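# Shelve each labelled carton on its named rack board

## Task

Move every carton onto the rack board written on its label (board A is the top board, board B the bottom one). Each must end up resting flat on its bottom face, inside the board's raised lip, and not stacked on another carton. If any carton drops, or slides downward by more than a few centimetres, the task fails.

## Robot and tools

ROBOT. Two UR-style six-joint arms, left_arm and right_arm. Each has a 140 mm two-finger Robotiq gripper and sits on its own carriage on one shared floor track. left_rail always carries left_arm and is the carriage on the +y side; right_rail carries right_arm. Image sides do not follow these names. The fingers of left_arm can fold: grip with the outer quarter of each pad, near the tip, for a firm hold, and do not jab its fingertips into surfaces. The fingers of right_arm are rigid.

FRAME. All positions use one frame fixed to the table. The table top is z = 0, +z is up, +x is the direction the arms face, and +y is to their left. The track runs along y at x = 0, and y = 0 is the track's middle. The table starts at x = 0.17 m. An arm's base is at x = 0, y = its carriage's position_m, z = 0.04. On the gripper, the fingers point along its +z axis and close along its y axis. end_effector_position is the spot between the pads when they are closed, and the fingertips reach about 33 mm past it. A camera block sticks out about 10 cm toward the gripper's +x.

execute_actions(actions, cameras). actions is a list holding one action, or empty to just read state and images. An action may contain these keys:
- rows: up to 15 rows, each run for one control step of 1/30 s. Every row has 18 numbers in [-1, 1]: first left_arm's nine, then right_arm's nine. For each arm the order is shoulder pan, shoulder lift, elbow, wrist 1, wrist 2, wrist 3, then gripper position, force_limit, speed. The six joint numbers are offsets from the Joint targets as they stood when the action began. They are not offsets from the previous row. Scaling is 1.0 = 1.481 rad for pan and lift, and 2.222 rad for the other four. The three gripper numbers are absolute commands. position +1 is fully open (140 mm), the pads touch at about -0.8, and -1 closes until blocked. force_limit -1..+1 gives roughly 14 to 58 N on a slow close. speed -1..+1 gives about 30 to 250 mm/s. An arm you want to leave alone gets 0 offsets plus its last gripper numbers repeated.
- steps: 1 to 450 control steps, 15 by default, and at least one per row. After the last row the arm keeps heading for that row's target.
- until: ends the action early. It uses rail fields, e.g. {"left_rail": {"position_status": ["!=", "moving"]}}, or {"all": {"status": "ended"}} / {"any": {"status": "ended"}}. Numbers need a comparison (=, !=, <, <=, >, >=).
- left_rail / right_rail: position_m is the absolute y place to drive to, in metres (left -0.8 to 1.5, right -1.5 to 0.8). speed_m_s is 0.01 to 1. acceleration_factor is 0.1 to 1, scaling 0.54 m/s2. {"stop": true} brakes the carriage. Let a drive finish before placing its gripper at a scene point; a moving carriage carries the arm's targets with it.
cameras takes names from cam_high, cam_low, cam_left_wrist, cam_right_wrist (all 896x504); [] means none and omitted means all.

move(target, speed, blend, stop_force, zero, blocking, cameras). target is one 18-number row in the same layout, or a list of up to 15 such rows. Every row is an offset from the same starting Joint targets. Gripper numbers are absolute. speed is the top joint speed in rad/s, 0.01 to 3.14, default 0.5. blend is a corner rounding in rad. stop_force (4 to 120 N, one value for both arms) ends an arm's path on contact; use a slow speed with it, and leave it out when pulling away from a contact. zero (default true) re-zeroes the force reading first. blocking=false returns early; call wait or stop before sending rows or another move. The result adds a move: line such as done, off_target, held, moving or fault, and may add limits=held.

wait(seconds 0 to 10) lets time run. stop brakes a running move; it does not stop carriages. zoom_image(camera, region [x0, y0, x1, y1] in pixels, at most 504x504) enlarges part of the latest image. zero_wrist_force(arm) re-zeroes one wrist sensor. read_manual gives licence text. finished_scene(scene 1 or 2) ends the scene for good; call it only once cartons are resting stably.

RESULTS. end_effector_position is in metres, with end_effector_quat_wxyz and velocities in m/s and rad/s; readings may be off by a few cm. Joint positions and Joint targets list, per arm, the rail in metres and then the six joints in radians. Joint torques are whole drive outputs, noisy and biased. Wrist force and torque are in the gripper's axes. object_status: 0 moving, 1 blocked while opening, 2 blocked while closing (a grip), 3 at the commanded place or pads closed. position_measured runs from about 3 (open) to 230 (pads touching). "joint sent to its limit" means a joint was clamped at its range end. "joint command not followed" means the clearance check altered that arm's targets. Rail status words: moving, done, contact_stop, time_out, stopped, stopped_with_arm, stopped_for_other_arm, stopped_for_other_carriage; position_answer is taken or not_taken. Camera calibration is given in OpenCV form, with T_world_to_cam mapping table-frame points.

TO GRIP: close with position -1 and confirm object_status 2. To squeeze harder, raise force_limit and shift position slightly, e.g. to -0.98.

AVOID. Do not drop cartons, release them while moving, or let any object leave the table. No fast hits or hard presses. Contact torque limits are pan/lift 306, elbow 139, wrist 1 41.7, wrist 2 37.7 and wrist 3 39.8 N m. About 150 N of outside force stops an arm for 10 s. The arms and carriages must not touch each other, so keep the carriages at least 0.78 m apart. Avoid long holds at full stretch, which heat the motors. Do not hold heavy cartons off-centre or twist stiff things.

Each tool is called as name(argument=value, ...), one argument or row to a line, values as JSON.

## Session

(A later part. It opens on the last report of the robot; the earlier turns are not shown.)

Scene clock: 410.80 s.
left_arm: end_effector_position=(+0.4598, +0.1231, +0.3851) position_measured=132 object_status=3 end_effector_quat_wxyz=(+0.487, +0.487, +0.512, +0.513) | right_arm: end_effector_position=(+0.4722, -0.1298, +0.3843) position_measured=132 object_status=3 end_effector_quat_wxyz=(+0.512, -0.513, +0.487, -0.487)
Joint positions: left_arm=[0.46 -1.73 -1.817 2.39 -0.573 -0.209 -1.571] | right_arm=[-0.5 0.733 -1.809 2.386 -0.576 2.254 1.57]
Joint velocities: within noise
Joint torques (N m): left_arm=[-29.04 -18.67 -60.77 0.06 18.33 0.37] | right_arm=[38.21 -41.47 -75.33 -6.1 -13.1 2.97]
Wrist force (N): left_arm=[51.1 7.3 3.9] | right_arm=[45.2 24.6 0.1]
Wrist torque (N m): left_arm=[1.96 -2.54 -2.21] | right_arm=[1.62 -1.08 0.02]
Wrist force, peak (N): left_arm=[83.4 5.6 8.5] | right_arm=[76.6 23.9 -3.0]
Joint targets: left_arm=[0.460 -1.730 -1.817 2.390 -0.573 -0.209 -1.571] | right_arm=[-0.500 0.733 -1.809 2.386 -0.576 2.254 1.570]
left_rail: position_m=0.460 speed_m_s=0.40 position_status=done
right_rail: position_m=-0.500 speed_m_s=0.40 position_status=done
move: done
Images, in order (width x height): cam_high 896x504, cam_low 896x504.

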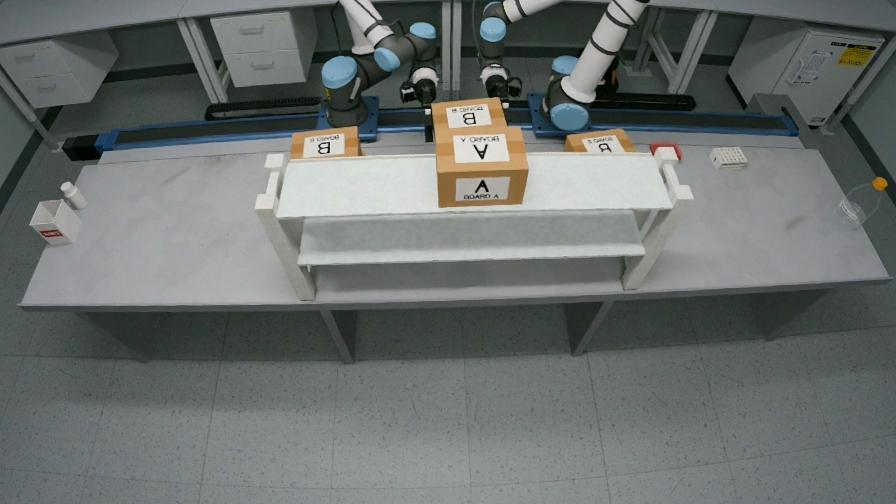

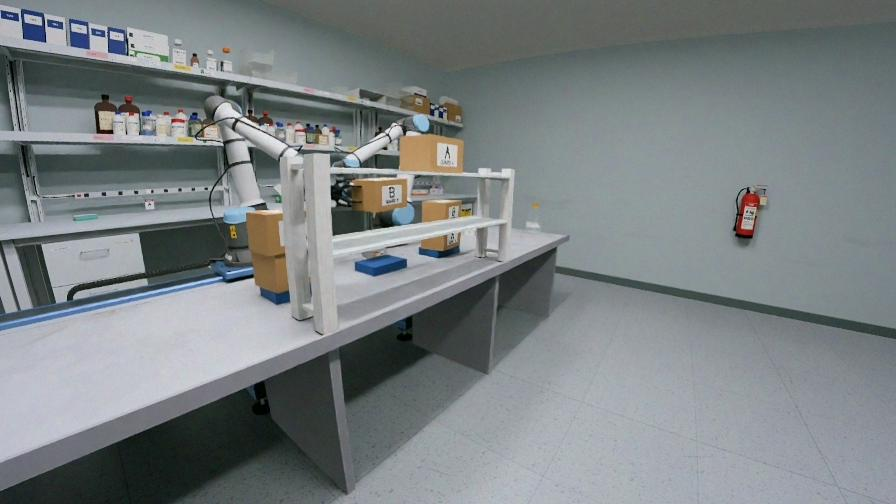

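move(
  target=[
    [0.0820,0.0162,-0.0074,-0.0034,0.0602,0,-0.03,1,1,-0.0407,0.0291,-0.0146,-0.0053,-0.0216,0,-0.03,1,1],
    [0.1624,0.0377,-0.0180,-0.0072,0.1194,0,-0.03,1,1,-0.0760,0.0606,-0.0308,-0.0100,-0.0395,0,-0.03,1,1],
    [0.2394,0.0638,-0.0315,-0.0110,0.1764,0,-0.03,1,1,-0.1060,0.0933,-0.0492,-0.0135,-0.0539,0,-0.03,1,1],
    [0.3113,0.0930,-0.0477,-0.0144,0.2299,0,-0.03,1,1,-0.1315,0.1270,-0.0694,-0.0157,-0.0652,0,-0.03,1,1],
  ],
  speed=0.08,
  blend=0.005,
  cameras=["cam_low"],
)

Scene clock: 462.03 s.
left_arm: end_effector_position=(+0.6269, +0.1268, +0.3850) position_measured=132 object_status=3 end_effector_quat_wxyz=(+0.500, +0.500, +0.500, +0.500) | right_arm: end_effector_position=(+0.6271, -0.1261, +0.3851) position_measured=132 object_status=3 end_effector_quat_wxyz=(+0.500, -0.500, +0.500, -0.500)
Joint positions: left_arm=[0.46 -1.269 -1.68 2.284 -0.605 0.301 -1.571] | right_arm=[-0.5 0.538 -1.621 2.231 -0.611 2.109 1.57]
Joint velocities: within noise
Joint torques (N m): left_arm=[-26.49 -0.63 -61.42 -8.34 22.63 0.27] | right_arm=[17.67 -30.67 -79.28 -15.95 -20.57 2.74]
Wrist force (N): left_arm=[55.0 10.3 9.7] | right_arm=[49.1 28.3 -5.5]
Wrist torque (N m): left_arm=[2.50 -1.16 -0.82] | right_arm=[2.35 -1.14 -2.39]
Wrist force, peak (N): left_arm=[66.0 11.6 11.1] | right_arm=[59.4 30.2 -6.3]
Joint targets: left_arm=[0.460 -1.268 -1.680 2.284 -0.605 0.301 -1.571] | right_arm=[-0.500 0.538 -1.621 2.231 -0.611 2.109 1.570]
left_rail: position_m=0.460 speed_m_s=0.40 position_status=done
right_rail: position_m=-0.500 speed_m_s=0.40 position_status=done
move: done
Images, in order (width x height): cam_low 896x504.

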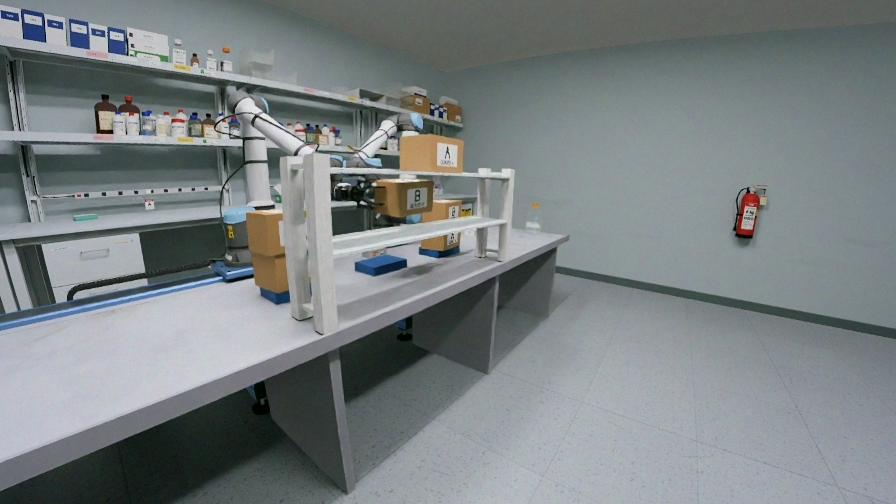

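move(
  target=[
    [0.0611,0.0345,-0.0206,-0.0024,0.0407,0,-0.03,1,1,-0.0298,0.0307,-0.0198,-0.0007,-0.0199,0,-0.03,1,1],
    [0.1161,0.0696,-0.0430,-0.0034,0.0774,0,-0.03,1,1,-0.0557,0.0624,-0.0414,-0.0002,-0.0371,0,-0.03,1,1],
    [0.1654,0.1048,-0.0671,-0.0027,0.1103,0,-0.03,1,1,-0.0784,0.0946,-0.0648,0.0017,-0.0522,0,-0.03,1,1],
    [0.2097,0.1400,-0.0928,-0.0005,0.1397,0,-0.03,1,1,-0.0983,0.1274,-0.0898,0.0049,-0.0655,0,-0.03,1,1],
  ],
  speed=0.08,
  blend=0.005,
  cameras=["cam_high","cam_low"],
)

move(
  target=[
    [0,0.0267,0.0138,-0.0316,0,0,-0.03,1,1,0,0.0257,0.0135,-0.0306,0,0,-0.03,1,1],
    [0,0.0553,0.0257,-0.0626,0,0,-0.03,1,1,0,0.0533,0.0251,-0.0606,0,0,-0.03,1,1],
  ],
  speed=0.03,
  blend=0.005,
  cameras=["cam_high","cam_low"],
)

zoom_image(
  camera="cam_low",
  region=[280, 100, 560, 300],
)

Scene clock: 485.00 s.
left_arm: end_effector_position=(+0.7879, +0.1270, +0.3850) position_measured=132 object_status=3 end_effector_quat_wxyz=(+0.500, +0.500, +0.500, +0.500) | right_arm: end_effector_position=(+0.7881, -0.1262, +0.3850) position_measured=132 object_status=3 end_effector_quat_wxyz=(+0.500, -0.500, +0.500, -0.500)
Joint positions: left_arm=[0.46 -0.958 -1.472 2.078 -0.606 0.612 -1.571] | right_arm=[-0.5 0.393 -1.432 2.032 -0.6 1.963 1.57]
Joint velocities: within noise
Joint torques (N m): left_arm=[-35.46 -17.91 -59.87 -2.19 22.96 0.35] | right_arm=[29.5 -51.81 -75.8 -7.45 -20.55 2.49]
Wrist force (N): left_arm=[55.8 9.6 11.2] | right_arm=[49.4 27.1 -6.3]
Wrist torque (N m): left_arm=[2.43 -0.98 -0.54] | right_arm=[2.21 -1.08 -2.41]
Wrist force, peak (N): left_arm=[65.7 11.1 11.6] | right_arm=[59.0 29.5 -7.5]
Joint targets: left_arm=[0.460 -0.958 -1.472 2.078 -0.606 0.612 -1.571] | right_arm=[-0.500 0.393 -1.432 2.032 -0.600 1.963 1.570]
left_rail: position_m=0.460 speed_m_s=0.40 position_status=done
right_rail: position_m=-0.500 speed_m_s=0.40 position_status=done
move: done
Images, in order (width x height): cam_high 896x504, cam_low 896x504.

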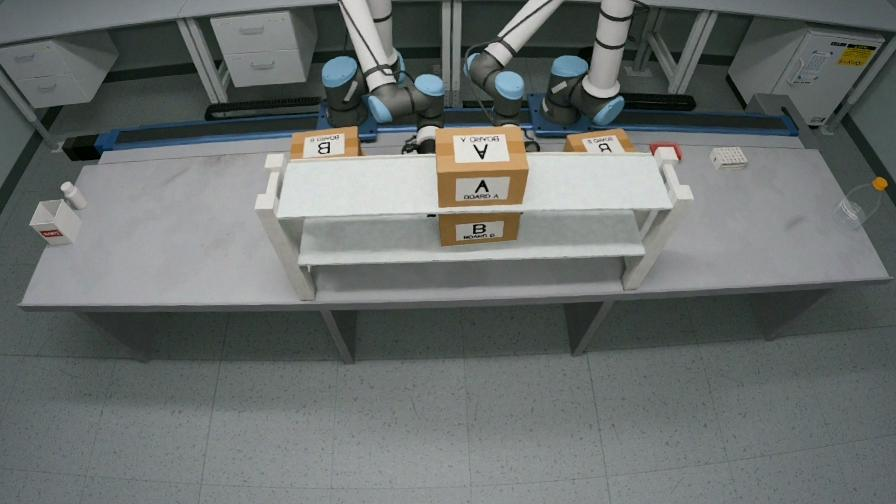

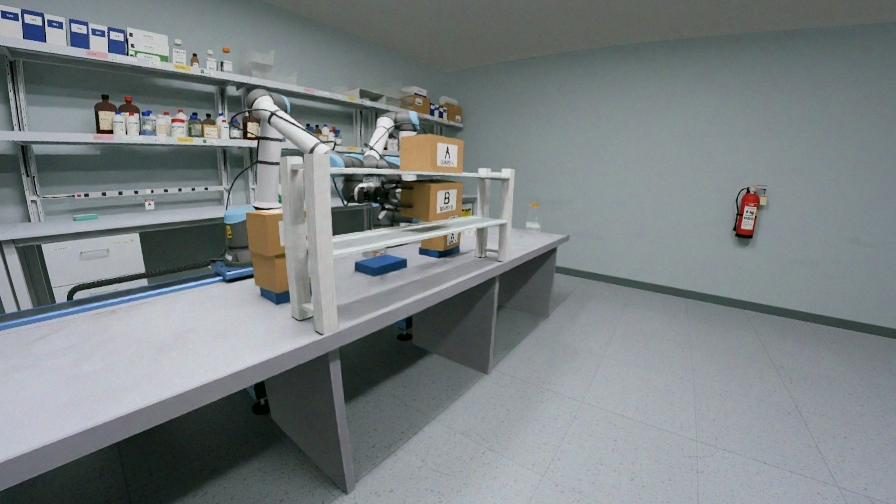

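Scene clock: 489.97 s.
left_arm: end_effector_position=(+0.7880, +0.1270, +0.3162) position_measured=132 object_status=3 end_effector_quat_wxyz=(+0.500, +0.500, +0.500, +0.500) | right_arm: end_effector_position=(+0.7881, -0.1263, +0.3160) position_measured=132 object_status=3 end_effector_quat_wxyz=(+0.500, -0.500, +0.500, -0.500)
Joint positions: left_arm=[0.46 -0.958 -1.39 2.135 -0.745 0.612 -1.571] | right_arm=[-0.5 0.393 -1.353 2.088 -0.734 1.963 1.57]
Joint velocities: within noise
Joint torques (N m): left_arm=[-53.72 -16.31 -43.59 -6.81 17.82 0.3] | right_arm=[46.42 -20.23 -25.85 -0.9 -18.68 2.31]
Wrist force (N): left_arm=[66.7 16.0 4.5] | right_arm=[51.4 -16.4 -2.9]
Wrist torque (N m): left_arm=[2.44 -3.16 -2.27] | right_arm=[0.60 -1.26 -0.54]
Wrist force, peak (N): left_arm=[68.4 13.1 2.6] | right_arm=[54.3 28.0 -7.0]
Joint targets: left_arm=[0.460 -0.958 -1.390 2.135 -0.745 0.612 -1.571] | right_arm=[-0.500 0.393 -1.353 2.088 -0.734 1.963 1.570]
left_rail: position_m=0.460 speed_m_s=0.40 position_status=done
right_rail: position_m=-0.500 speed_m_s=0.40 position_status=done
move: done
Images, in order (width x height): cam_high 896x504, cam_low 896x504.

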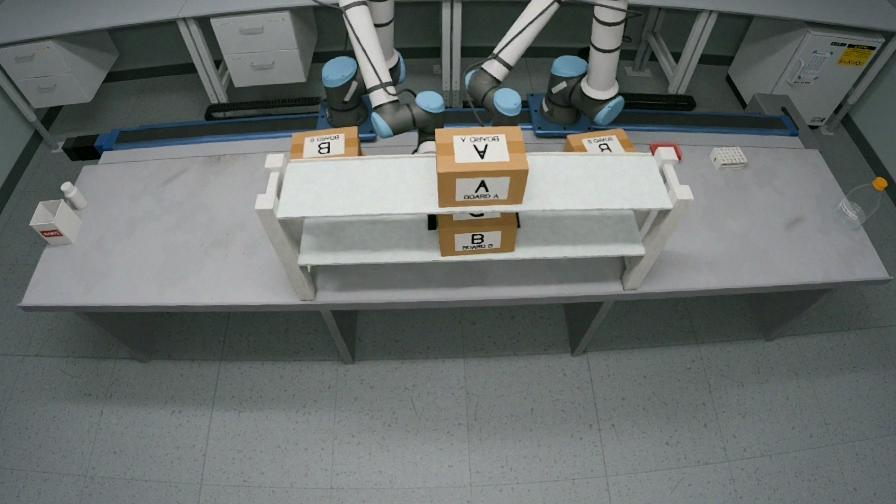

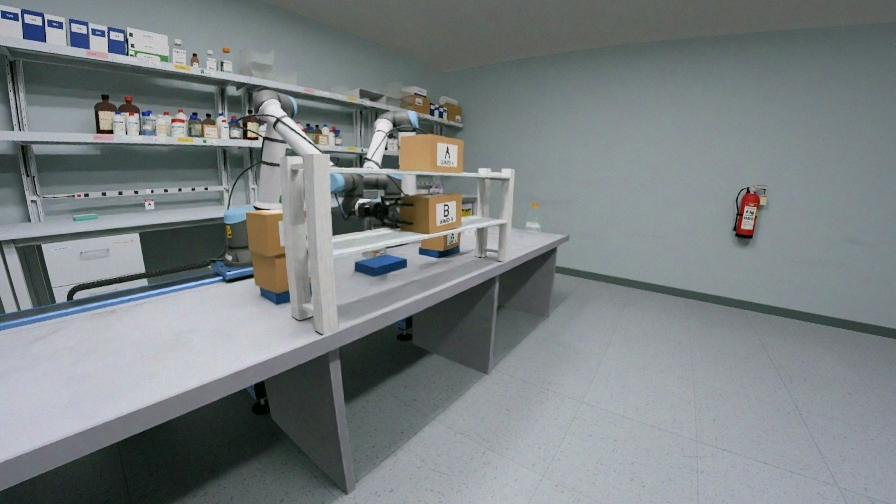

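Scaled by 1.800.

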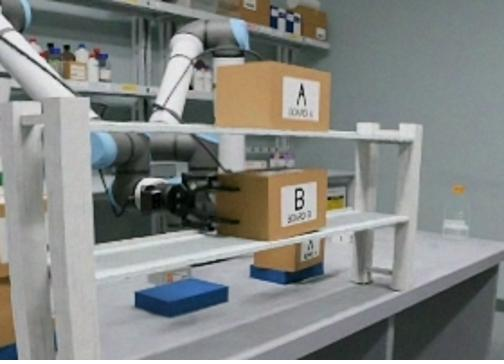

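move(
  target=[0.0229,-0.0177,0.0147,-0.0029,0.0153,0,-0.03,1,1,-0.0346,-0.0188,0.0161,-0.0036,-0.0231,0,-0.03,1,1],
  speed=0.04,
  cameras=[],
)

move(
  target=[
    [0,-0.0567,-0.0262,0.0640,0,0,-0.03,1,1,0,-0.0548,-0.0256,0.0621,0,0,-0.03,1,1],
    [-0.1327,-0.1570,0.0402,0.0644,-0.0885,0,-0.03,1,1,0.0548,-0.1465,0.0390,0.0587,0.0365,0,-0.03,1,1],
    [-0.2999,-0.2506,0.0908,0.0762,-0.1999,0,-0.03,1,1,0.1293,-0.2288,0.0874,0.0650,0.0862,0,-0.03,1,1],
  ],
  speed=0.2,
  cameras=["cam_high","cam_low"],
)

Scene clock: 518.13 s.
left_arm: end_effector_position=(+0.7880, +0.1568, +0.3161) position_measured=132 object_status=3 end_effector_quat_wxyz=(+0.500, +0.500, +0.500, +0.500) | right_arm: end_effector_position=(+0.7881, -0.1562, +0.3161) position_measured=132 object_status=3 end_effector_quat_wxyz=(+0.500, -0.500, +0.500, -0.500)
Joint positions: left_arm=[0.46 -0.924 -1.416 2.168 -0.752 0.646 -1.571] | right_arm=[-0.5 0.341 -1.381 2.123 -0.742 1.912 1.57]
Joint velocities: within noise
Joint torques (N m): left_arm=[10.3 -59.38 -26.08 -3.96 1.44 0.29] | right_arm=[-12.31 -74.82 -30.07 -4.55 -2.38 2.42]
Wrist force (N): left_arm=[1.7 -0.2 2.7] | right_arm=[-1.6 8.2 0.1]
Wrist torque (N m): left_arm=[0.60 -0.55 -0.09] | right_arm=[1.95 0.61 0.16]
Wrist force, peak (N): left_arm=[66.7 15.8 4.4] | right_arm=[53.1 -16.7 -4.5]
Joint targets: left_arm=[0.460 -0.924 -1.417 2.168 -0.752 0.646 -1.571] | right_arm=[-0.500 0.341 -1.381 2.123 -0.742 1.912 1.570]
left_rail: position_m=0.460 speed_m_s=0.40 position_status=done
right_rail: position_m=-0.500 speed_m_s=0.40 position_status=done
move: done
No camera images: "cameras" was empty.

Scene clock: 521.63 s.
left_arm: end_effector_position=(+0.5808, +0.1569, +0.3850) position_measured=132 object_status=3 end_effector_quat_wxyz=(+0.500, +0.500, +0.500, +0.500) | right_arm: end_effector_position=(+0.5808, -0.1562, +0.3851) position_measured=132 object_status=3 end_effector_quat_wxyz=(+0.500, -0.500, +0.500, -0.500)
Joint positions: left_arm=[0.46 -1.368 -1.788 2.37 -0.582 0.202 -1.571] | right_arm=[-0.5 0.533 -1.72 2.318 -0.598 2.104 1.57]
Joint velocities: within noise
Joint torques (N m): left_arm=[-8.74 -32.06 -29.38 1.67 -2.01 0.35] | right_arm=[16.86 -47.95 -33.19 0.08 1.39 2.36]
Wrist force (N): left_arm=[1.4 0.0 2.7] | right_arm=[-1.9 8.3 -0.1]
Wrist torque (N m): left_arm=[0.66 -0.49 -0.12] | right_arm=[2.00 0.69 0.16]
Wrist force, peak (N): left_arm=[1.6 0.9 4.5] | right_arm=[-1.6 9.5 -0.2]
Joint targets: left_arm=[0.460 -1.368 -1.788 2.370 -0.582 0.202 -1.571] | right_arm=[-0.500 0.533 -1.720 2.318 -0.598 2.104 1.570]
left_rail: position_m=0.460 speed_m_s=0.40 position_status=done
right_rail: position_m=-0.500 speed_m_s=0.40 position_status=done
move: done
Images, in order (width x height): cam_high 896x504, cam_low 896x504.

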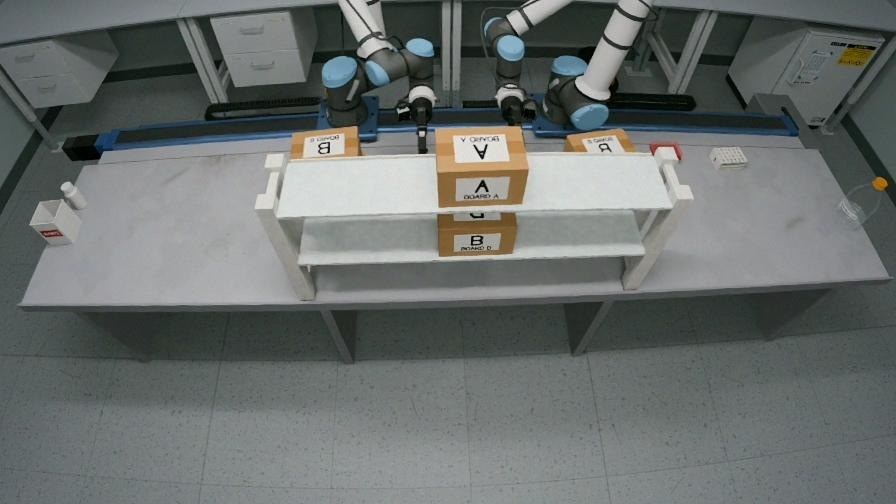

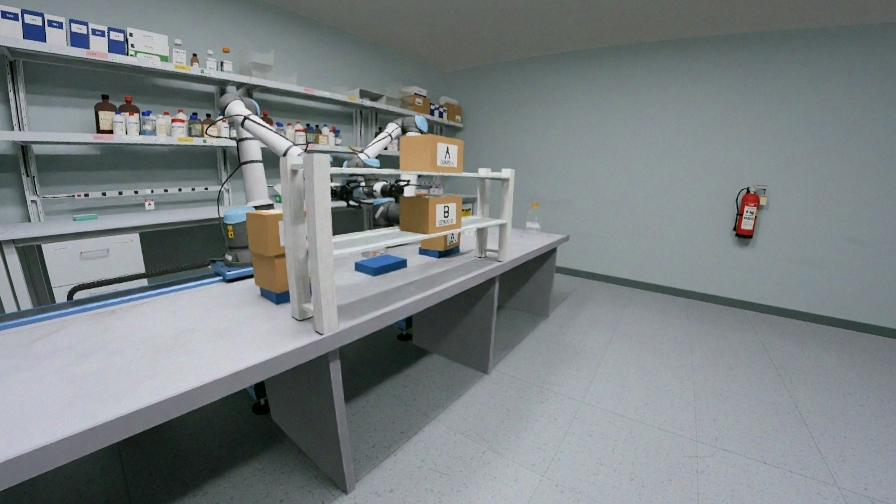

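move(
  target=[-0.2309,-0.0587,-0.1233,0.1625,-0.1760,0,-0.03,1,1,0.0122,-0.2424,-0.0473,0.2093,-0.0144,0,-0.03,1,1],
  speed=0.4,
  cameras=[],
)

execute_actions(
  actions=[
    {"right_rail":{"position_m":-0.97},"steps":150,"until":{"right_rail":{"position_status":["!=","moving"]}}},
  ],
  cameras=[],
)

execute_actions(
  actions=[
    {"left_rail":{"position_m":0.05},"steps":150,"until":{"left_rail":{"position_status":["!=","moving"]}}},
  ],
  cameras=[],
)

move(
  target=[0,0.2269,0.1548,-0.3060,0,0,-0.03,1,1,0,0.2379,0.1782,-0.3367,0,0,-0.03,1,1],
  speed=0.4,
  cameras=["cam_left_wrist","cam_right_wrist"],
)

move(
  target=[0.0134,0.0481,-0.0357,0.0036,0.0090,0,-0.03,1,1,0.0870,0.0598,-0.0324,-0.0075,0.0580,0,-0.03,1,1],
  speed=0.04,
  stop_force=18,
  cameras=[],
)

Scene clock: 536.67 s.
left_arm: end_effector_position=(+0.4606, +0.0822, +0.5601) position_measured=132 object_status=3 end_effector_quat_wxyz=(+0.487, +0.487, +0.512, +0.512) | right_arm: end_effector_position=(+0.4776, -0.1941, +0.5597) position_measured=132 object_status=3 end_effector_quat_wxyz=(+0.512, -0.513, +0.487, -0.487)
Joint positions: left_arm=[0.46 -1.71 -1.875 2.096 -0.221 -0.189 -1.571] | right_arm=[-0.5 0.551 -2.079 2.213 -0.133 2.072 1.57]
Joint velocities: within noise
Joint torques (N m): left_arm=[-10.44 -29.11 -49.21 3.1 -1.97 0.55] | right_arm=[17.67 -22.74 -55.07 0.66 -2.32 2.38]
Wrist force (N): left_arm=[1.7 -0.3 2.6] | right_arm=[-1.8 8.2 -0.3]
Wrist torque (N m): left_arm=[0.59 -0.50 -0.14] | right_arm=[1.96 0.68 0.15]
Wrist force, peak (N): left_arm=[2.8 -1.8 3.3] | right_arm=[-1.8 10.0 0.3]
Joint targets: left_arm=[0.460 -1.710 -1.875 2.096 -0.221 -0.189 -1.571] | right_arm=[-0.500 0.551 -2.079 2.212 -0.133 2.072 1.570]
left_rail: position_m=0.460 speed_m_s=0.40 position_status=done
right_rail: position_m=-0.500 speed_m_s=0.40 position_status=done
move: done
No camera images: "cameras" was empty.

Scene clock: 538.87 s.
left_arm: end_effector_position=(+0.4606, +0.0822, +0.5601) position_measured=132 object_status=3 end_effector_quat_wxyz=(+0.487, +0.487, +0.512, +0.512) | right_arm: end_effector_position=(+0.4776, -0.6640, +0.5598) position_measured=132 object_status=3 end_effector_quat_wxyz=(+0.512, -0.513, +0.487, -0.487) end_effector_velocity=(+0.000, -0.002, +0.000) end_effector_angular_velocity=(+0.002, -0.001, -0.002)
Joint positions: left_arm=[0.46 -1.71 -1.875 2.096 -0.221 -0.189 -1.571] | right_arm=[-0.97 0.551 -2.079 2.212 -0.133 2.072 1.57]
Joint velocities: left_arm=[within noise] | right_arm=[-0.001 -0.002 -0.001 0 0 0 0.002]
Joint torques (N m): left_arm=[-8.16 -28.15 -46.3 2.12 -1.48 0.54] | right_arm=[11.91 -13.9 -46.68 -0.76 0.88 2.28]
Wrist force (N): left_arm=[1.8 -0.1 2.8] | right_arm=[-1.7 8.3 -0.3]
Wrist torque (N m): left_arm=[0.64 -0.54 -0.14] | right_arm=[1.98 0.65 0.15]
Wrist force, peak (N): left_arm=[1.7 -0.1 3.2] | right_arm=[-3.7 8.5 -0.1]
Joint targets: left_arm=[0.460 -1.710 -1.875 2.096 -0.221 -0.189 -1.571] | right_arm=[-0.970 0.551 -2.079 2.212 -0.133 2.072 1.570]
Tool commands: left_gripper/position=-0.03 left_gripper/force_limit=+1.0 left_gripper/speed=+1.0 right_gripper/position=-0.03 right_gripper/force_limit=+1.0 right_gripper/speed=+1.0
left_rail: position_m=0.460 speed_m_s=0.40 position_status=done
right_rail: position_m=-0.970 speed_m_s=0.40 position_status=done
No camera images: "cameras" was empty.

Scene clock: 540.90 s.
left_arm: end_effector_position=(+0.4606, -0.3277, +0.5601) position_measured=132 object_status=3 end_effector_quat_wxyz=(+0.487, +0.487, +0.512, +0.512) end_effector_velocity=(+0.000, -0.001, +0.000) end_effector_angular_velocity=(-0.001, +0.000, -0.001) | right_arm: end_effector_position=(+0.4776, -0.6641, +0.5598) position_measured=132 object_status=3 end_effector_quat_wxyz=(+0.512, -0.513, +0.487, -0.487)
Joint positions: left_arm=[0.05 -1.71 -1.875 2.096 -0.221 -0.189 -1.571] | right_arm=[-0.97 0.551 -2.079 2.212 -0.133 2.072 1.57]
Joint velocities: left_arm=[-0.001 0 -0.001 0 0 0 0] | right_arm=[within noise]
Joint torques (N m): left_arm=[-0.31 -2.42 -43.1 0.83 -0.91 0.82] | right_arm=[5.32 1.6 -42.95 -1.39 1.08 2.19]
Wrist force (N): left_arm=[1.9 -0.2 2.8] | right_arm=[-2.0 8.4 -0.3]
Wrist torque (N m): left_arm=[0.62 -0.55 -0.13] | right_arm=[2.01 0.72 0.15]
Wrist force, peak (N): left_arm=[3.8 0.2 2.8] | right_arm=[-2.0 8.6 -0.6]
Joint targets: left_arm=[0.050 -1.710 -1.875 2.096 -0.221 -0.189 -1.571] | right_arm=[-0.970 0.551 -2.079 2.212 -0.133 2.072 1.570]
Tool commands: left_gripper/position=-0.03 left_gripper/force_limit=+1.0 left_gripper/speed=+1.0 right_gripper/position=-0.03 right_gripper/force_limit=+1.0 right_gripper/speed=+1.0
left_rail: position_m=0.050 speed_m_s=0.40 position_status=done
right_rail: position_m=-0.970 speed_m_s=0.40 position_status=done
No camera images: "cameras" was empty.

Scene clock: 543.33 s.
left_arm: end_effector_position=(+0.4606, -0.3281, +0.2652) position_measured=132 object_status=3 end_effector_quat_wxyz=(+0.487, +0.487, +0.512, +0.512) | right_arm: end_effector_position=(+0.4775, -0.6642, +0.2647) position_measured=132 object_status=3 end_effector_quat_wxyz=(+0.512, -0.513, +0.487, -0.487)
Joint positions: left_arm=[0.05 -1.71 -1.539 2.44 -0.901 -0.189 -1.571] | right_arm=[-0.97 0.551 -1.727 2.608 -0.881 2.072 1.57]
Joint velocities: within noise
Joint torques (N m): left_arm=[7.1 -11.41 -18.59 -1.2 -0.42 0.52] | right_arm=[-1.84 -0.52 -24.42 -4.05 0.83 2.25]
Wrist force (N): left_arm=[1.4 -0.1 2.7] | right_arm=[-1.6 8.0 0.0]
Wrist torque (N m): left_arm=[0.59 -0.45 -0.14] | right_arm=[1.90 0.60 0.14]
Wrist force, peak (N): left_arm=[2.4 1.6 3.2] | right_arm=[-1.1 9.8 -0.7]
Joint targets: left_arm=[0.050 -1.710 -1.539 2.440 -0.901 -0.189 -1.571] | right_arm=[-0.970 0.551 -1.727 2.608 -0.881 2.072 1.570]
left_rail: position_m=0.050 speed_m_s=0.40 position_status=done
right_rail: position_m=-0.970 speed_m_s=0.40 position_status=done
move: done
camera_calibration:
cam_left_wrist: T_world_to_cam=[[0.0491712, 0.0380263, 0.998066, -0.266385], [-0.257367, -0.965048, 0.0494479, -0.207611], [0.965062, -0.259301, -0.0376658, -0.332609], [0, 0, 0, 1]] pos_world=[0.280655, -0.276471, 0.263608]
cam_right_wrist: T_world_to_cam=[[-0.0243886, 0.0550407, -0.998186, 0.323866], [-0.375272, 0.92496, 0.0601719, 0.777386], [0.926594, 0.376058, -0.0019033, -0.0104625], [0, 0, 0, 1]] pos_world=[0.309324, -0.732942, 0.276482]
Images, in order (width x height): cam_left_wrist 896x504, cam_right_wrist 896x504.

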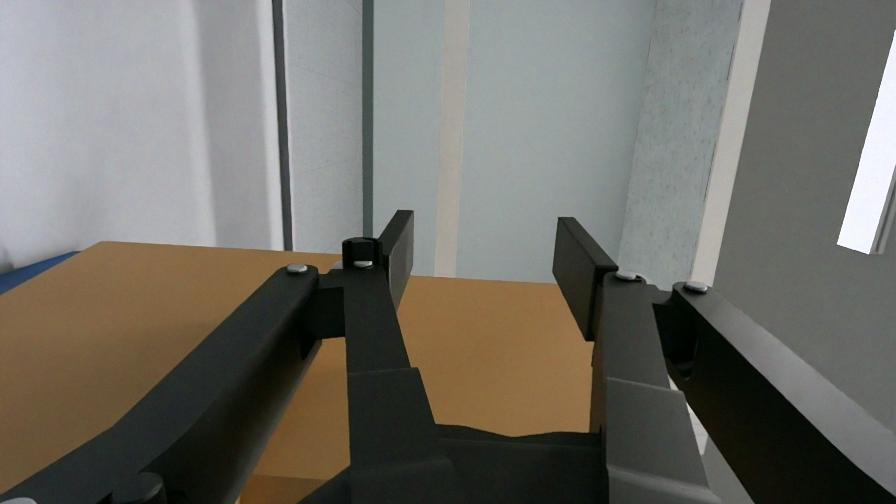

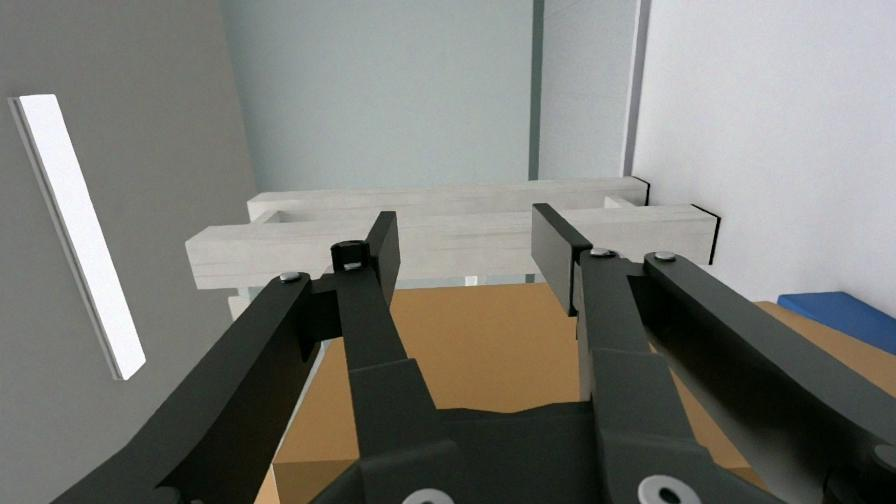

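Scene clock: 547.13 s.
left_arm: end_effector_position=(+0.4622, -0.3640, +0.2653) position_measured=132 object_status=3 end_effector_quat_wxyz=(+0.487, +0.487, +0.512, +0.512) | right_arm: end_effector_position=(+0.4765, -0.6288, +0.2650) position_measured=132 object_status=3 end_effector_quat_wxyz=(+0.512, -0.513, +0.487, -0.487)
Joint positions: left_arm=[0.05 -1.694 -1.481 2.375 -0.895 -0.173 -1.571] | right_arm=[-0.97 0.655 -1.655 2.551 -0.894 2.175 1.57]
Joint velocities: within noise
Joint torques (N m): left_arm=[-15.58 -45.94 -28.05 -2.28 2 0.7] | right_arm=[-6 -42.19 -29.51 -0.56 -6.03 2.41]
Wrist force (N): left_arm=[18.3 0.9 2.2] | right_arm=[11.9 6.6 -0.5]
Wrist torque (N m): left_arm=[0.66 -1.24 -0.76] | right_arm=[1.86 0.06 -0.36]
Wrist force, peak (N): left_arm=[25.0 2.4 3.2] | right_arm=[21.1 8.4 -1.6]
Joint targets: left_arm=[0.050 -1.694 -1.481 2.375 -0.895 -0.173 -1.571] | right_arm=[-0.970 0.655 -1.655 2.551 -0.894 2.175 1.570]
left_rail: position_m=0.050 speed_m_s=0.40 position_status=done
right_rail: position_m=-0.970 speed_m_s=0.40 position_status=done
move: contact (left_arm, right_arm); left_arm: the elbow is farthest, 0.015 rad from its target; right_arm: the shoulder pan is farthest, 0.025 rad from its target
No camera images: "cameras" was empty.

move(
  target=[0.0007,0.0041,-0.0027,0.0004,0.0004,0,-0.03,1,1,0.0074,0.0047,-0.0027,-0.0009,0.0054,0,-0.03,1,1],
  speed=0.03,
  cameras=[],
)

move(
  target=[
    [0,-0.0463,-0.0133,0.0442,0,0,-0.03,1,1,0,-0.0564,-0.0164,0.0536,0,0,-0.03,1,1],
    [0,-0.0967,-0.0334,0.0978,0,0,-0.03,1,1,0,-0.1150,-0.0405,0.1167,0,0,-0.03,1,1],
  ],
  speed=0.08,
  blend=0.005,
  cameras=["cam_high"],
)

Scene clock: 564.53 s.
left_arm: end_effector_position=(+0.4623, -0.3670, +0.2649) position_measured=132 object_status=3 end_effector_quat_wxyz=(+0.487, +0.487, +0.512, +0.513) | right_arm: end_effector_position=(+0.4761, -0.6254, +0.2653) position_measured=132 object_status=3 end_effector_quat_wxyz=(+0.512, -0.512, +0.488, -0.488)
Joint positions: left_arm=[0.05 -1.693 -1.475 2.37 -0.894 -0.173 -1.571] | right_arm=[-0.97 0.665 -1.648 2.545 -0.896 2.187 1.57]
Joint velocities: within noise
Joint torques (N m): left_arm=[-13.03 -8.87 -60.01 -0.79 19.85 0.52] | right_arm=[45.87 -10.41 -61.74 -11.3 -10.99 2.21]
Wrist force (N): left_arm=[54.5 7.5 6.5] | right_arm=[54.0 15.7 -0.9]
Wrist torque (N m): left_arm=[0.83 -2.41 -1.95] | right_arm=[2.36 -1.58 -1.70]
Wrist force, peak (N): left_arm=[54.5 7.5 6.5] | right_arm=[54.0 15.7 -0.9]
Joint targets: left_arm=[0.050 -1.693 -1.475 2.369 -0.894 -0.173 -1.571] | right_arm=[-0.970 0.666 -1.648 2.545 -0.896 2.187 1.570]
left_rail: position_m=0.050 speed_m_s=0.40 position_status=done
right_rail: position_m=-0.970 speed_m_s=0.40 position_status=done
move: done
No camera images: "cameras" was empty.

Scene clock: 568.17 s.
left_arm: end_effector_position=(+0.4622, -0.3675, +0.3547) position_measured=132 object_status=3 end_effector_quat_wxyz=(+0.487, +0.488, +0.512, +0.513) | right_arm: end_effector_position=(+0.4762, -0.6252, +0.3556) position_measured=132 object_status=3 end_effector_quat_wxyz=(+0.512, -0.512, +0.487, -0.488)
Joint positions: left_arm=[0.05 -1.693 -1.618 2.295 -0.676 -0.173 -1.571] | right_arm=[-0.97 0.666 -1.819 2.455 -0.637 2.188 1.57]
Joint velocities: within noise
Joint torques (N m): left_arm=[-37.58 -28.76 -65.31 -1.67 17.12 0.7] | right_arm=[39.54 -43.27 -80.81 -7.91 -22.58 2.23]
Wrist force (N): left_arm=[64.1 5.4 8.0] | right_arm=[58.4 30.5 -3.7]
Wrist torque (N m): left_arm=[1.22 -2.31 -1.84] | right_arm=[2.61 -1.84 -1.71]
Wrist force, peak (N): left_arm=[82.4 4.8 11.2] | right_arm=[75.9 29.7 -6.5]
Joint targets: left_arm=[0.050 -1.693 -1.618 2.295 -0.676 -0.173 -1.571] | right_arm=[-0.970 0.666 -1.819 2.455 -0.637 2.187 1.570]
left_rail: position_m=0.050 speed_m_s=0.40 position_status=done
right_rail: position_m=-0.970 speed_m_s=0.40 position_status=done
move: done
Images, in order (width x height): cam_high 896x504.

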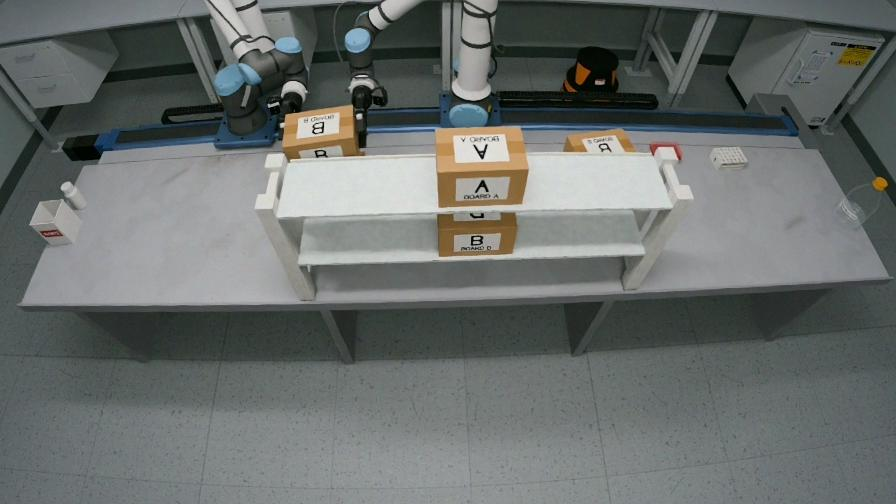

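move(
  target=[
    [0.0647,-0.0191,0.0115,0.0008,0.048,0,-0.03,1,1,-0.0009,0.0638,-0.031,-0.0111,0.0038,0,-0.03,1,1],
    [0.1382,-0.0371,0.022,0.0023,0.1037,0,-0.03,1,1,0.006,0.1286,-0.0678,-0.0175,0.0152,0,-0.03,1,1],
    [0.2196,-0.0458,0.027,0.0032,0.1639,0,-0.03,1,1,0.0103,0.1872,-0.106,-0.0183,0.0239,0,-0.03,1,1],
    [0.3086,-0.0469,0.0275,0.0032,0.2285,0,-0.03,1,1,0.0154,0.2435,-0.147,-0.0149,0.0327,0,-0.03,1,1],
  ],
  speed=0.08,
  blend=0.005,
  cameras=["cam_low"],
)

Scene clock: 636.67 s.
left_arm: end_effector_position=(+0.6290, -0.2491, +0.3550) position_measured=132 object_status=3 end_effector_quat_wxyz=(+0.500, +0.500, +0.500, +0.500) | right_arm: end_effector_position=(+0.6292, -0.5074, +0.3548) position_measured=132 object_status=3 end_effector_quat_wxyz=(+0.500, -0.500, +0.500, -0.500)
Joint positions: left_arm=[0.05 -1.236 -1.687 2.356 -0.669 0.335 -1.571] | right_arm=[-0.97 0.688 -1.458 2.128 -0.67 2.26 1.57]
Joint velocities: within noise
Joint torques (N m): left_arm=[-26.28 -27.57 -48.41 -3.03 22.87 0.73] | right_arm=[50.4 -44.46 -78.44 -7.31 -11.22 2.27]
Wrist force (N): left_arm=[59.3 3.4 7.8] | right_arm=[53.3 27.8 -4.2]
Wrist torque (N m): left_arm=[1.13 -2.17 -1.52] | right_arm=[2.25 -1.67 -1.30]
Wrist force, peak (N): left_arm=[69.7 7.4 7.7] | right_arm=[63.2 32.6 -3.5]
Joint targets: left_arm=[0.050 -1.236 -1.687 2.356 -0.669 0.335 -1.571] | right_arm=[-0.970 0.688 -1.458 2.128 -0.670 2.260 1.570]
left_rail: position_m=0.050 speed_m_s=0.40 position_status=done
right_rail: position_m=-0.970 speed_m_s=0.40 position_status=done
move: done
Images, in order (width x height): cam_low 896x504.

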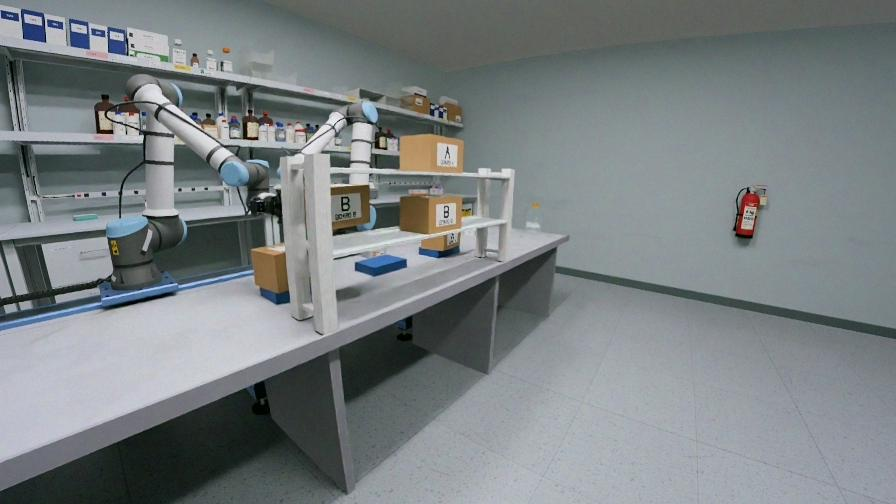

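move(
  target=[
    [0.068,0.0323,-0.0188,-0.0028,0.0453,0,-0.03,1,1,-0.0257,0.0287,-0.0227,0.0036,-0.0171,0,-0.03,1,1],
    [0.1265,0.0687,-0.0416,-0.0042,0.0843,0,-0.03,1,1,-0.0523,0.0548,-0.0446,0.0081,-0.0348,0,-0.03,1,1],
    [0.177,0.106,-0.067,-0.0037,0.118,0,-0.03,1,1,-0.078,0.0807,-0.0664,0.0126,-0.052,0,-0.03,1,1],
    [0.2207,0.1419,-0.093,-0.0015,0.1471,0,-0.03,1,1,-0.1007,0.1066,-0.0895,0.0185,-0.0671,0,-0.03,1,1],
  ],
  speed=0.08,
  blend=0.005,
  cameras=["cam_high"],
)

Scene clock: 671.77 s.
left_arm: end_effector_position=(+0.7879, -0.2410, +0.3549) position_measured=132 object_status=3 end_effector_quat_wxyz=(+0.500, +0.500, +0.500, +0.500) | right_arm: end_effector_position=(+0.7883, -0.4995, +0.3549) position_measured=132 object_status=3 end_effector_quat_wxyz=(+0.500, -0.500, +0.500, -0.500)
Joint positions: left_arm=[0.05 -0.909 -1.477 2.15 -0.673 0.662 -1.571] | right_arm=[-0.97 0.539 -1.3 1.929 -0.629 2.111 1.57]
Joint velocities: within noise
Joint torques (N m): left_arm=[-37.99 -18.28 -59.04 -1.94 23.54 0.84] | right_arm=[31.36 -65.73 -78.25 -7.64 -21.88 2.54]
Wrist force (N): left_arm=[60.1 4.0 8.5] | right_arm=[54.2 28.4 -4.6]
Wrist torque (N m): left_arm=[1.06 -2.05 -1.40] | right_arm=[2.29 -1.65 -1.60]
Wrist force, peak (N): left_arm=[71.8 3.1 10.3] | right_arm=[65.2 28.4 -6.1]
Joint targets: left_arm=[0.050 -0.909 -1.477 2.150 -0.673 0.662 -1.571] | right_arm=[-0.970 0.539 -1.300 1.929 -0.629 2.111 1.570]
left_rail: position_m=0.050 speed_m_s=0.40 position_status=done
right_rail: position_m=-0.970 speed_m_s=0.40 position_status=done
move: done
Images, in order (width x height): cam_high 896x504.

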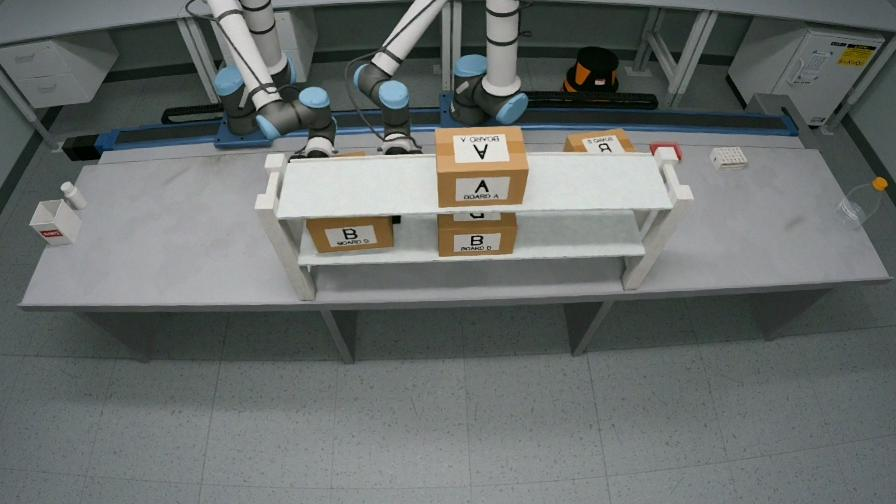

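move(
  target=[0,0.0345,0.0143,-0.0373,0,0,-0.03,1,1,0,0.029,0.0127,-0.032,0,0,-0.03,1,1],
  speed=0.04,
  cameras=[],
)

Scene clock: 680.43 s.
left_arm: end_effector_position=(+0.7880, -0.2410, +0.3154) position_measured=132 object_status=3 end_effector_quat_wxyz=(+0.500, +0.500, +0.500, +0.500) | right_arm: end_effector_position=(+0.7885, -0.4994, +0.3157) position_measured=132 object_status=3 end_effector_quat_wxyz=(+0.500, -0.500, +0.500, -0.500)
Joint positions: left_arm=[0.05 -0.909 -1.426 2.181 -0.755 0.662 -1.571] | right_arm=[-0.97 0.539 -1.257 1.957 -0.7 2.111 1.57]
Joint velocities: within noise
Joint torques (N m): left_arm=[-51.05 -14.99 -41.31 -6.17 21.32 1.17] | right_arm=[44.56 -33.32 -43 -7.27 -19.04 2.43]
Wrist force (N): left_arm=[66.9 11.3 8.0] | right_arm=[57.8 -4.4 -11.1]
Wrist torque (N m): left_arm=[1.10 -2.49 -2.05] | right_arm=[1.03 -1.88 -1.80]
Wrist force, peak (N): left_arm=[67.1 11.5 7.6] | right_arm=[60.8 28.8 -5.6]
Joint targets: left_arm=[0.050 -0.909 -1.426 2.181 -0.755 0.662 -1.571] | right_arm=[-0.970 0.539 -1.257 1.957 -0.700 2.111 1.570]
left_rail: position_m=0.050 speed_m_s=0.40 position_status=done
right_rail: position_m=-0.970 speed_m_s=0.40 position_status=done
move: done
No camera images: "cameras" was empty.

move(
  target=[
    [0.0257,-0.0167,0.0132,-0.0021,0.017,0,-0.03,1,1,-0.0282,-0.0208,0.0195,-0.0057,-0.0193,0,-0.03,1,1],
    [0.0257,-0.0759,-0.0139,0.0645,0.017,0,-0.03,1,1,-0.0282,-0.071,-0.0047,0.052,-0.0193,0,-0.03,1,1],
    [-0.1109,-0.1858,0.0547,0.0691,-0.074,0,-0.03,1,1,0.0384,-0.1465,0.0556,0.0421,0.025,0,-0.03,1,1],
    [-0.2916,-0.2945,0.1077,0.0885,-0.1944,0,-0.03,1,1,0.1209,-0.2084,0.0995,0.0394,0.0801,0,-0.03,1,1],
    [-0.5409,-0.3032,-0.0383,0.2403,-0.383,0,-0.03,1,1,0.16,-0.4727,0.0936,0.5459,-0.095,0,-0.03,1,1],
  ],
  speed=[0.05,0.3,0.4,0.4,0.5],
  blend=0.005,
  cameras=["cam_right_wrist","cam_low"],
)

Scene clock: 718.53 s.
left_arm: end_effector_position=(+0.4607, -0.3277, +0.5600) position_measured=132 object_status=3 end_effector_quat_wxyz=(+0.487, +0.487, +0.512, +0.512) | right_arm: end_effector_position=(+0.3058, -0.5801, +0.3674) position_measured=132 object_status=3 end_effector_quat_wxyz=(-0.317, +0.803, -0.410, +0.295)
Joint positions: left_arm=[0.05 -1.71 -1.875 2.096 -0.222 -0.189 -1.571] | right_arm=[-0.97 0.776 -1.957 2.165 0.513 1.9 1.57]
Joint velocities: within noise
Joint torques (N m): left_arm=[-8.28 -28.74 -49.26 2.99 -1.9 1.26] | right_arm=[16.76 -28.2 -49.67 3.4 -1.54 2.62]
Wrist force (N): left_arm=[0.6 -2.5 8.5] | right_arm=[-2.5 7.9 1.1]
Wrist torque (N m): left_arm=[0.09 -0.25 -0.14] | right_arm=[1.77 0.59 0.04]
Wrist force, peak (N): left_arm=[67.2 12.0 7.9] | right_arm=[57.3 -11.1 -10.6]
Joint targets: left_arm=[0.050 -1.710 -1.875 2.096 -0.222 -0.189 -1.571] | right_arm=[-0.970 0.776 -1.957 2.165 0.513 1.900 1.570]
left_rail: position_m=0.050 speed_m_s=0.40 position_status=done
right_rail: position_m=-0.970 speed_m_s=0.40 position_status=done
move: done
camera_calibration:
cam_right_wrist: T_world_to_cam=[[-0.513056, -0.419189, -0.749035, 0.200302], [-0.67422, 0.736875, 0.0494276, 0.615229], [0.531226, 0.530374, -0.660684, 0.569671], [0, 0, 0, 1]] pos_world=[0.214941, -0.671521, 0.495996]
Images, in order (width x height): cam_low 896x504, cam_right_wrist 896x504.

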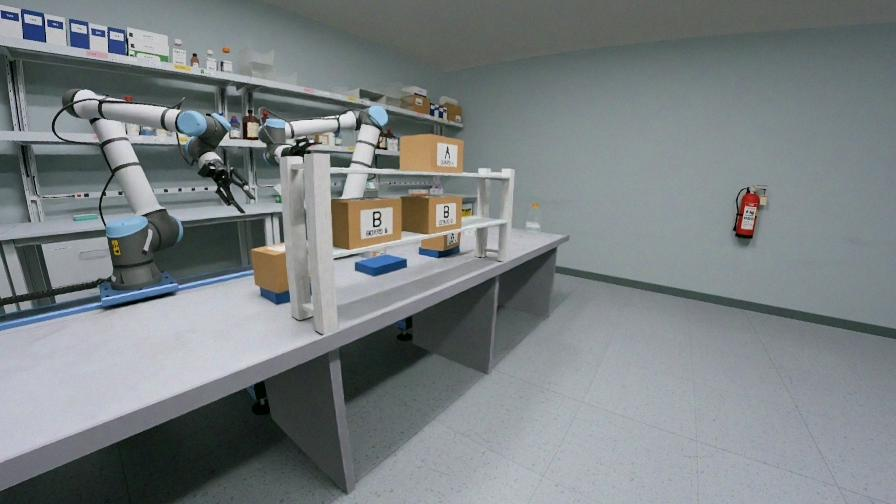

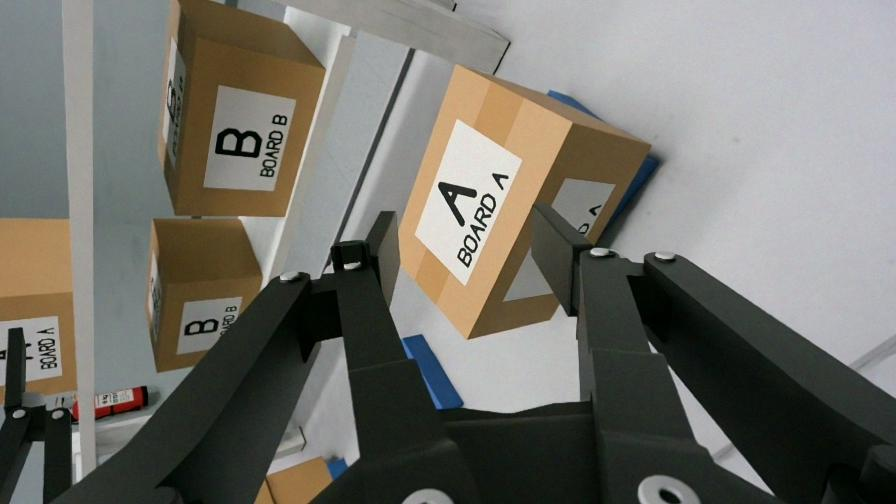

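move(
  target=[
    [-0.0466,0.1453,0.1116,-0.2084,-0.0761,0,-0.03,1,1,-0.2043,0.0059,0.1703,-0.4987,-0.0026,0,-0.03,1,1],
    [-0.0466,0.2898,0.1544,-0.3475,-0.0761,0,-0.03,1,1,-0.2043,0.1922,0.2275,-0.6801,-0.0026,0,-0.03,1,1],
    [-0.0466,0.456,0.1707,-0.4747,-0.0761,0,-0.03,1,1,-0.2043,0.4458,0.2517,-0.8733,-0.0026,0,-0.03,1,1],
  ],
  speed=[0.6,0.3,0.2],
  blend=0.01,
  cameras=["cam_high","cam_low"],
)

Scene clock: 758.23 s.
left_arm: end_effector_position=(+0.4268, -0.3152, +0.1250) position_measured=132 object_status=3 end_effector_quat_wxyz=(+0.461, +0.461, +0.536, +0.536) | right_arm: end_effector_position=(+0.4774, -0.6513, +0.1250) position_measured=132 object_status=3 end_effector_quat_wxyz=(+0.536, -0.536, +0.461, -0.461)
Joint positions: left_arm=[0.05 -1.779 -1.2 2.476 -1.276 -0.358 -1.571] | right_arm=[-0.97 0.474 -1.297 2.725 -1.427 1.894 1.57]
Joint velocities: within noise
Joint torques (N m): left_arm=[-7.76 -24.91 -3.85 -0.88 -1.16 1.16] | right_arm=[-10.83 -18.46 -1.65 -4.21 -1.79 2.42]
Wrist force (N): left_arm=[0.4 -2.4 8.1] | right_arm=[-3.4 8.0 0.4]
Wrist torque (N m): left_arm=[0.08 -0.23 -0.15] | right_arm=[1.92 1.05 0.15]
Wrist force, peak (N): left_arm=[0.4 -2.3 9.2] | right_arm=[-2.0 9.7 -0.3]
Joint targets: left_arm=[0.050 -1.779 -1.200 2.476 -1.276 -0.358 -1.571] | right_arm=[-0.970 0.474 -1.297 2.725 -1.428 1.894 1.570]
left_rail: position_m=0.050 speed_m_s=0.40 position_status=done
right_rail: position_m=-0.970 speed_m_s=0.40 position_status=done
move: done
Images, in order (width x height): cam_high 896x504, cam_low 896x504.

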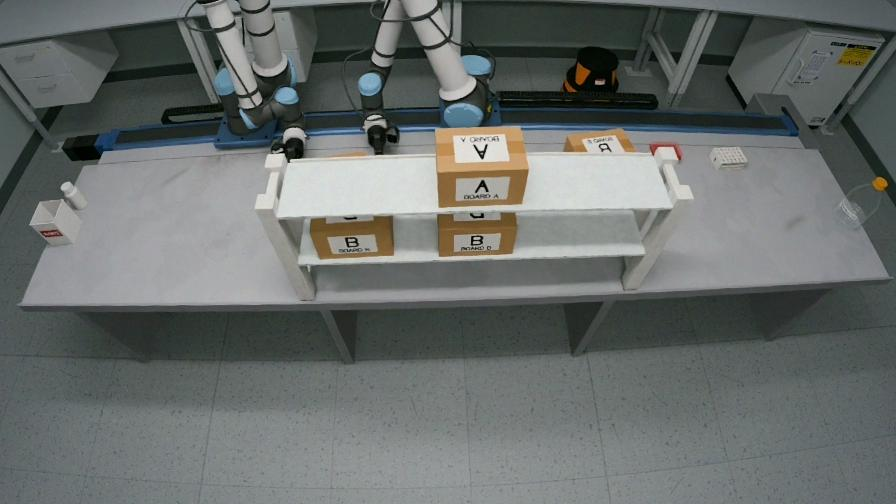

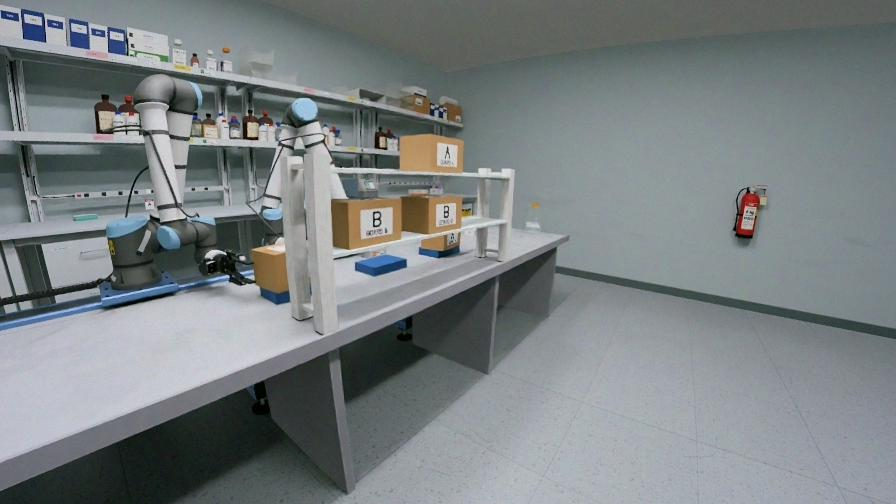

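move(
  target=[0.0238,0.0253,-0.0387,0.0218,0.0158,0,-0.03,1,1,0.1002,0.0182,-0.0341,0.022,0.0671,0,-0.03,1,1],
  speed=0.05,
  stop_force=18,
  cameras=["cam_low"],
)

Scene clock: 766.43 s.
left_arm: end_effector_position=(+0.4320, -0.3519, +0.1249) position_measured=132 object_status=3 end_effector_quat_wxyz=(+0.461, +0.461, +0.536, +0.536) | right_arm: end_effector_position=(+0.4730, -0.6151, +0.1249) position_measured=132 object_status=3 end_effector_quat_wxyz=(+0.536, -0.536, +0.461, -0.461)
Joint positions: left_arm=[0.05 -1.749 -1.168 2.403 -1.235 -0.329 -1.571] | right_arm=[-0.97 0.6 -1.274 2.66 -1.386 2.021 1.57]
Joint velocities: within noise
Joint torques (N m): left_arm=[-12.84 -60.25 -13.39 -1.41 1.26 1.39] | right_arm=[-8.36 -56.91 -7.84 -4.1 -4.77 2.56]
Wrist force (N): left_arm=[13.5 -4.1 8.3] | right_arm=[7.2 5.3 -0.4]
Wrist torque (N m): left_arm=[0.05 -0.77 -0.60] | right_arm=[1.76 0.59 -0.23]
Wrist force, peak (N): left_arm=[20.9 -2.1 9.2] | right_arm=[21.3 5.8 1.3]
Joint targets: left_arm=[0.050 -1.749 -1.168 2.403 -1.235 -0.329 -1.571] | right_arm=[-0.970 0.600 -1.274 2.660 -1.386 2.021 1.570]
left_rail: position_m=0.050 speed_m_s=0.40 position_status=done
right_rail: position_m=-0.970 speed_m_s=0.40 position_status=done
move: contact (left_arm, right_arm); left_arm: the elbow is farthest, 0.013 rad from its target; right_arm: the shoulder pan is farthest, 0.023 rad from its target
Images, in order (width x height): cam_low 896x504.

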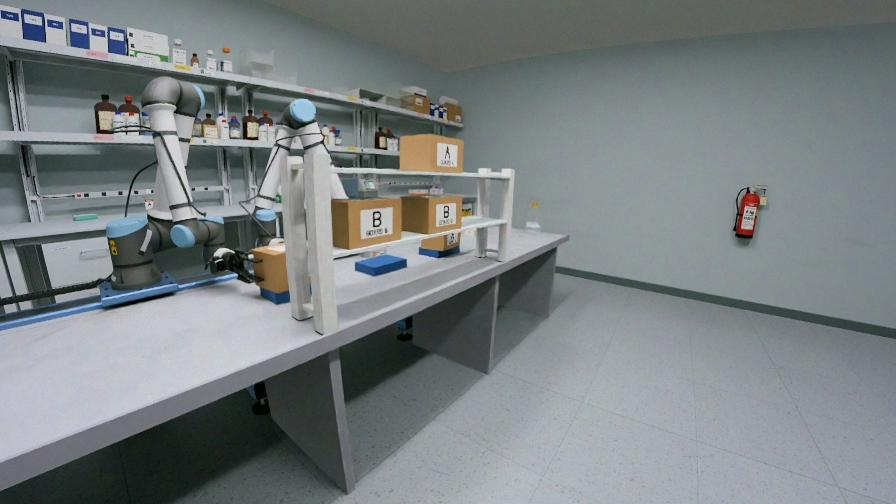

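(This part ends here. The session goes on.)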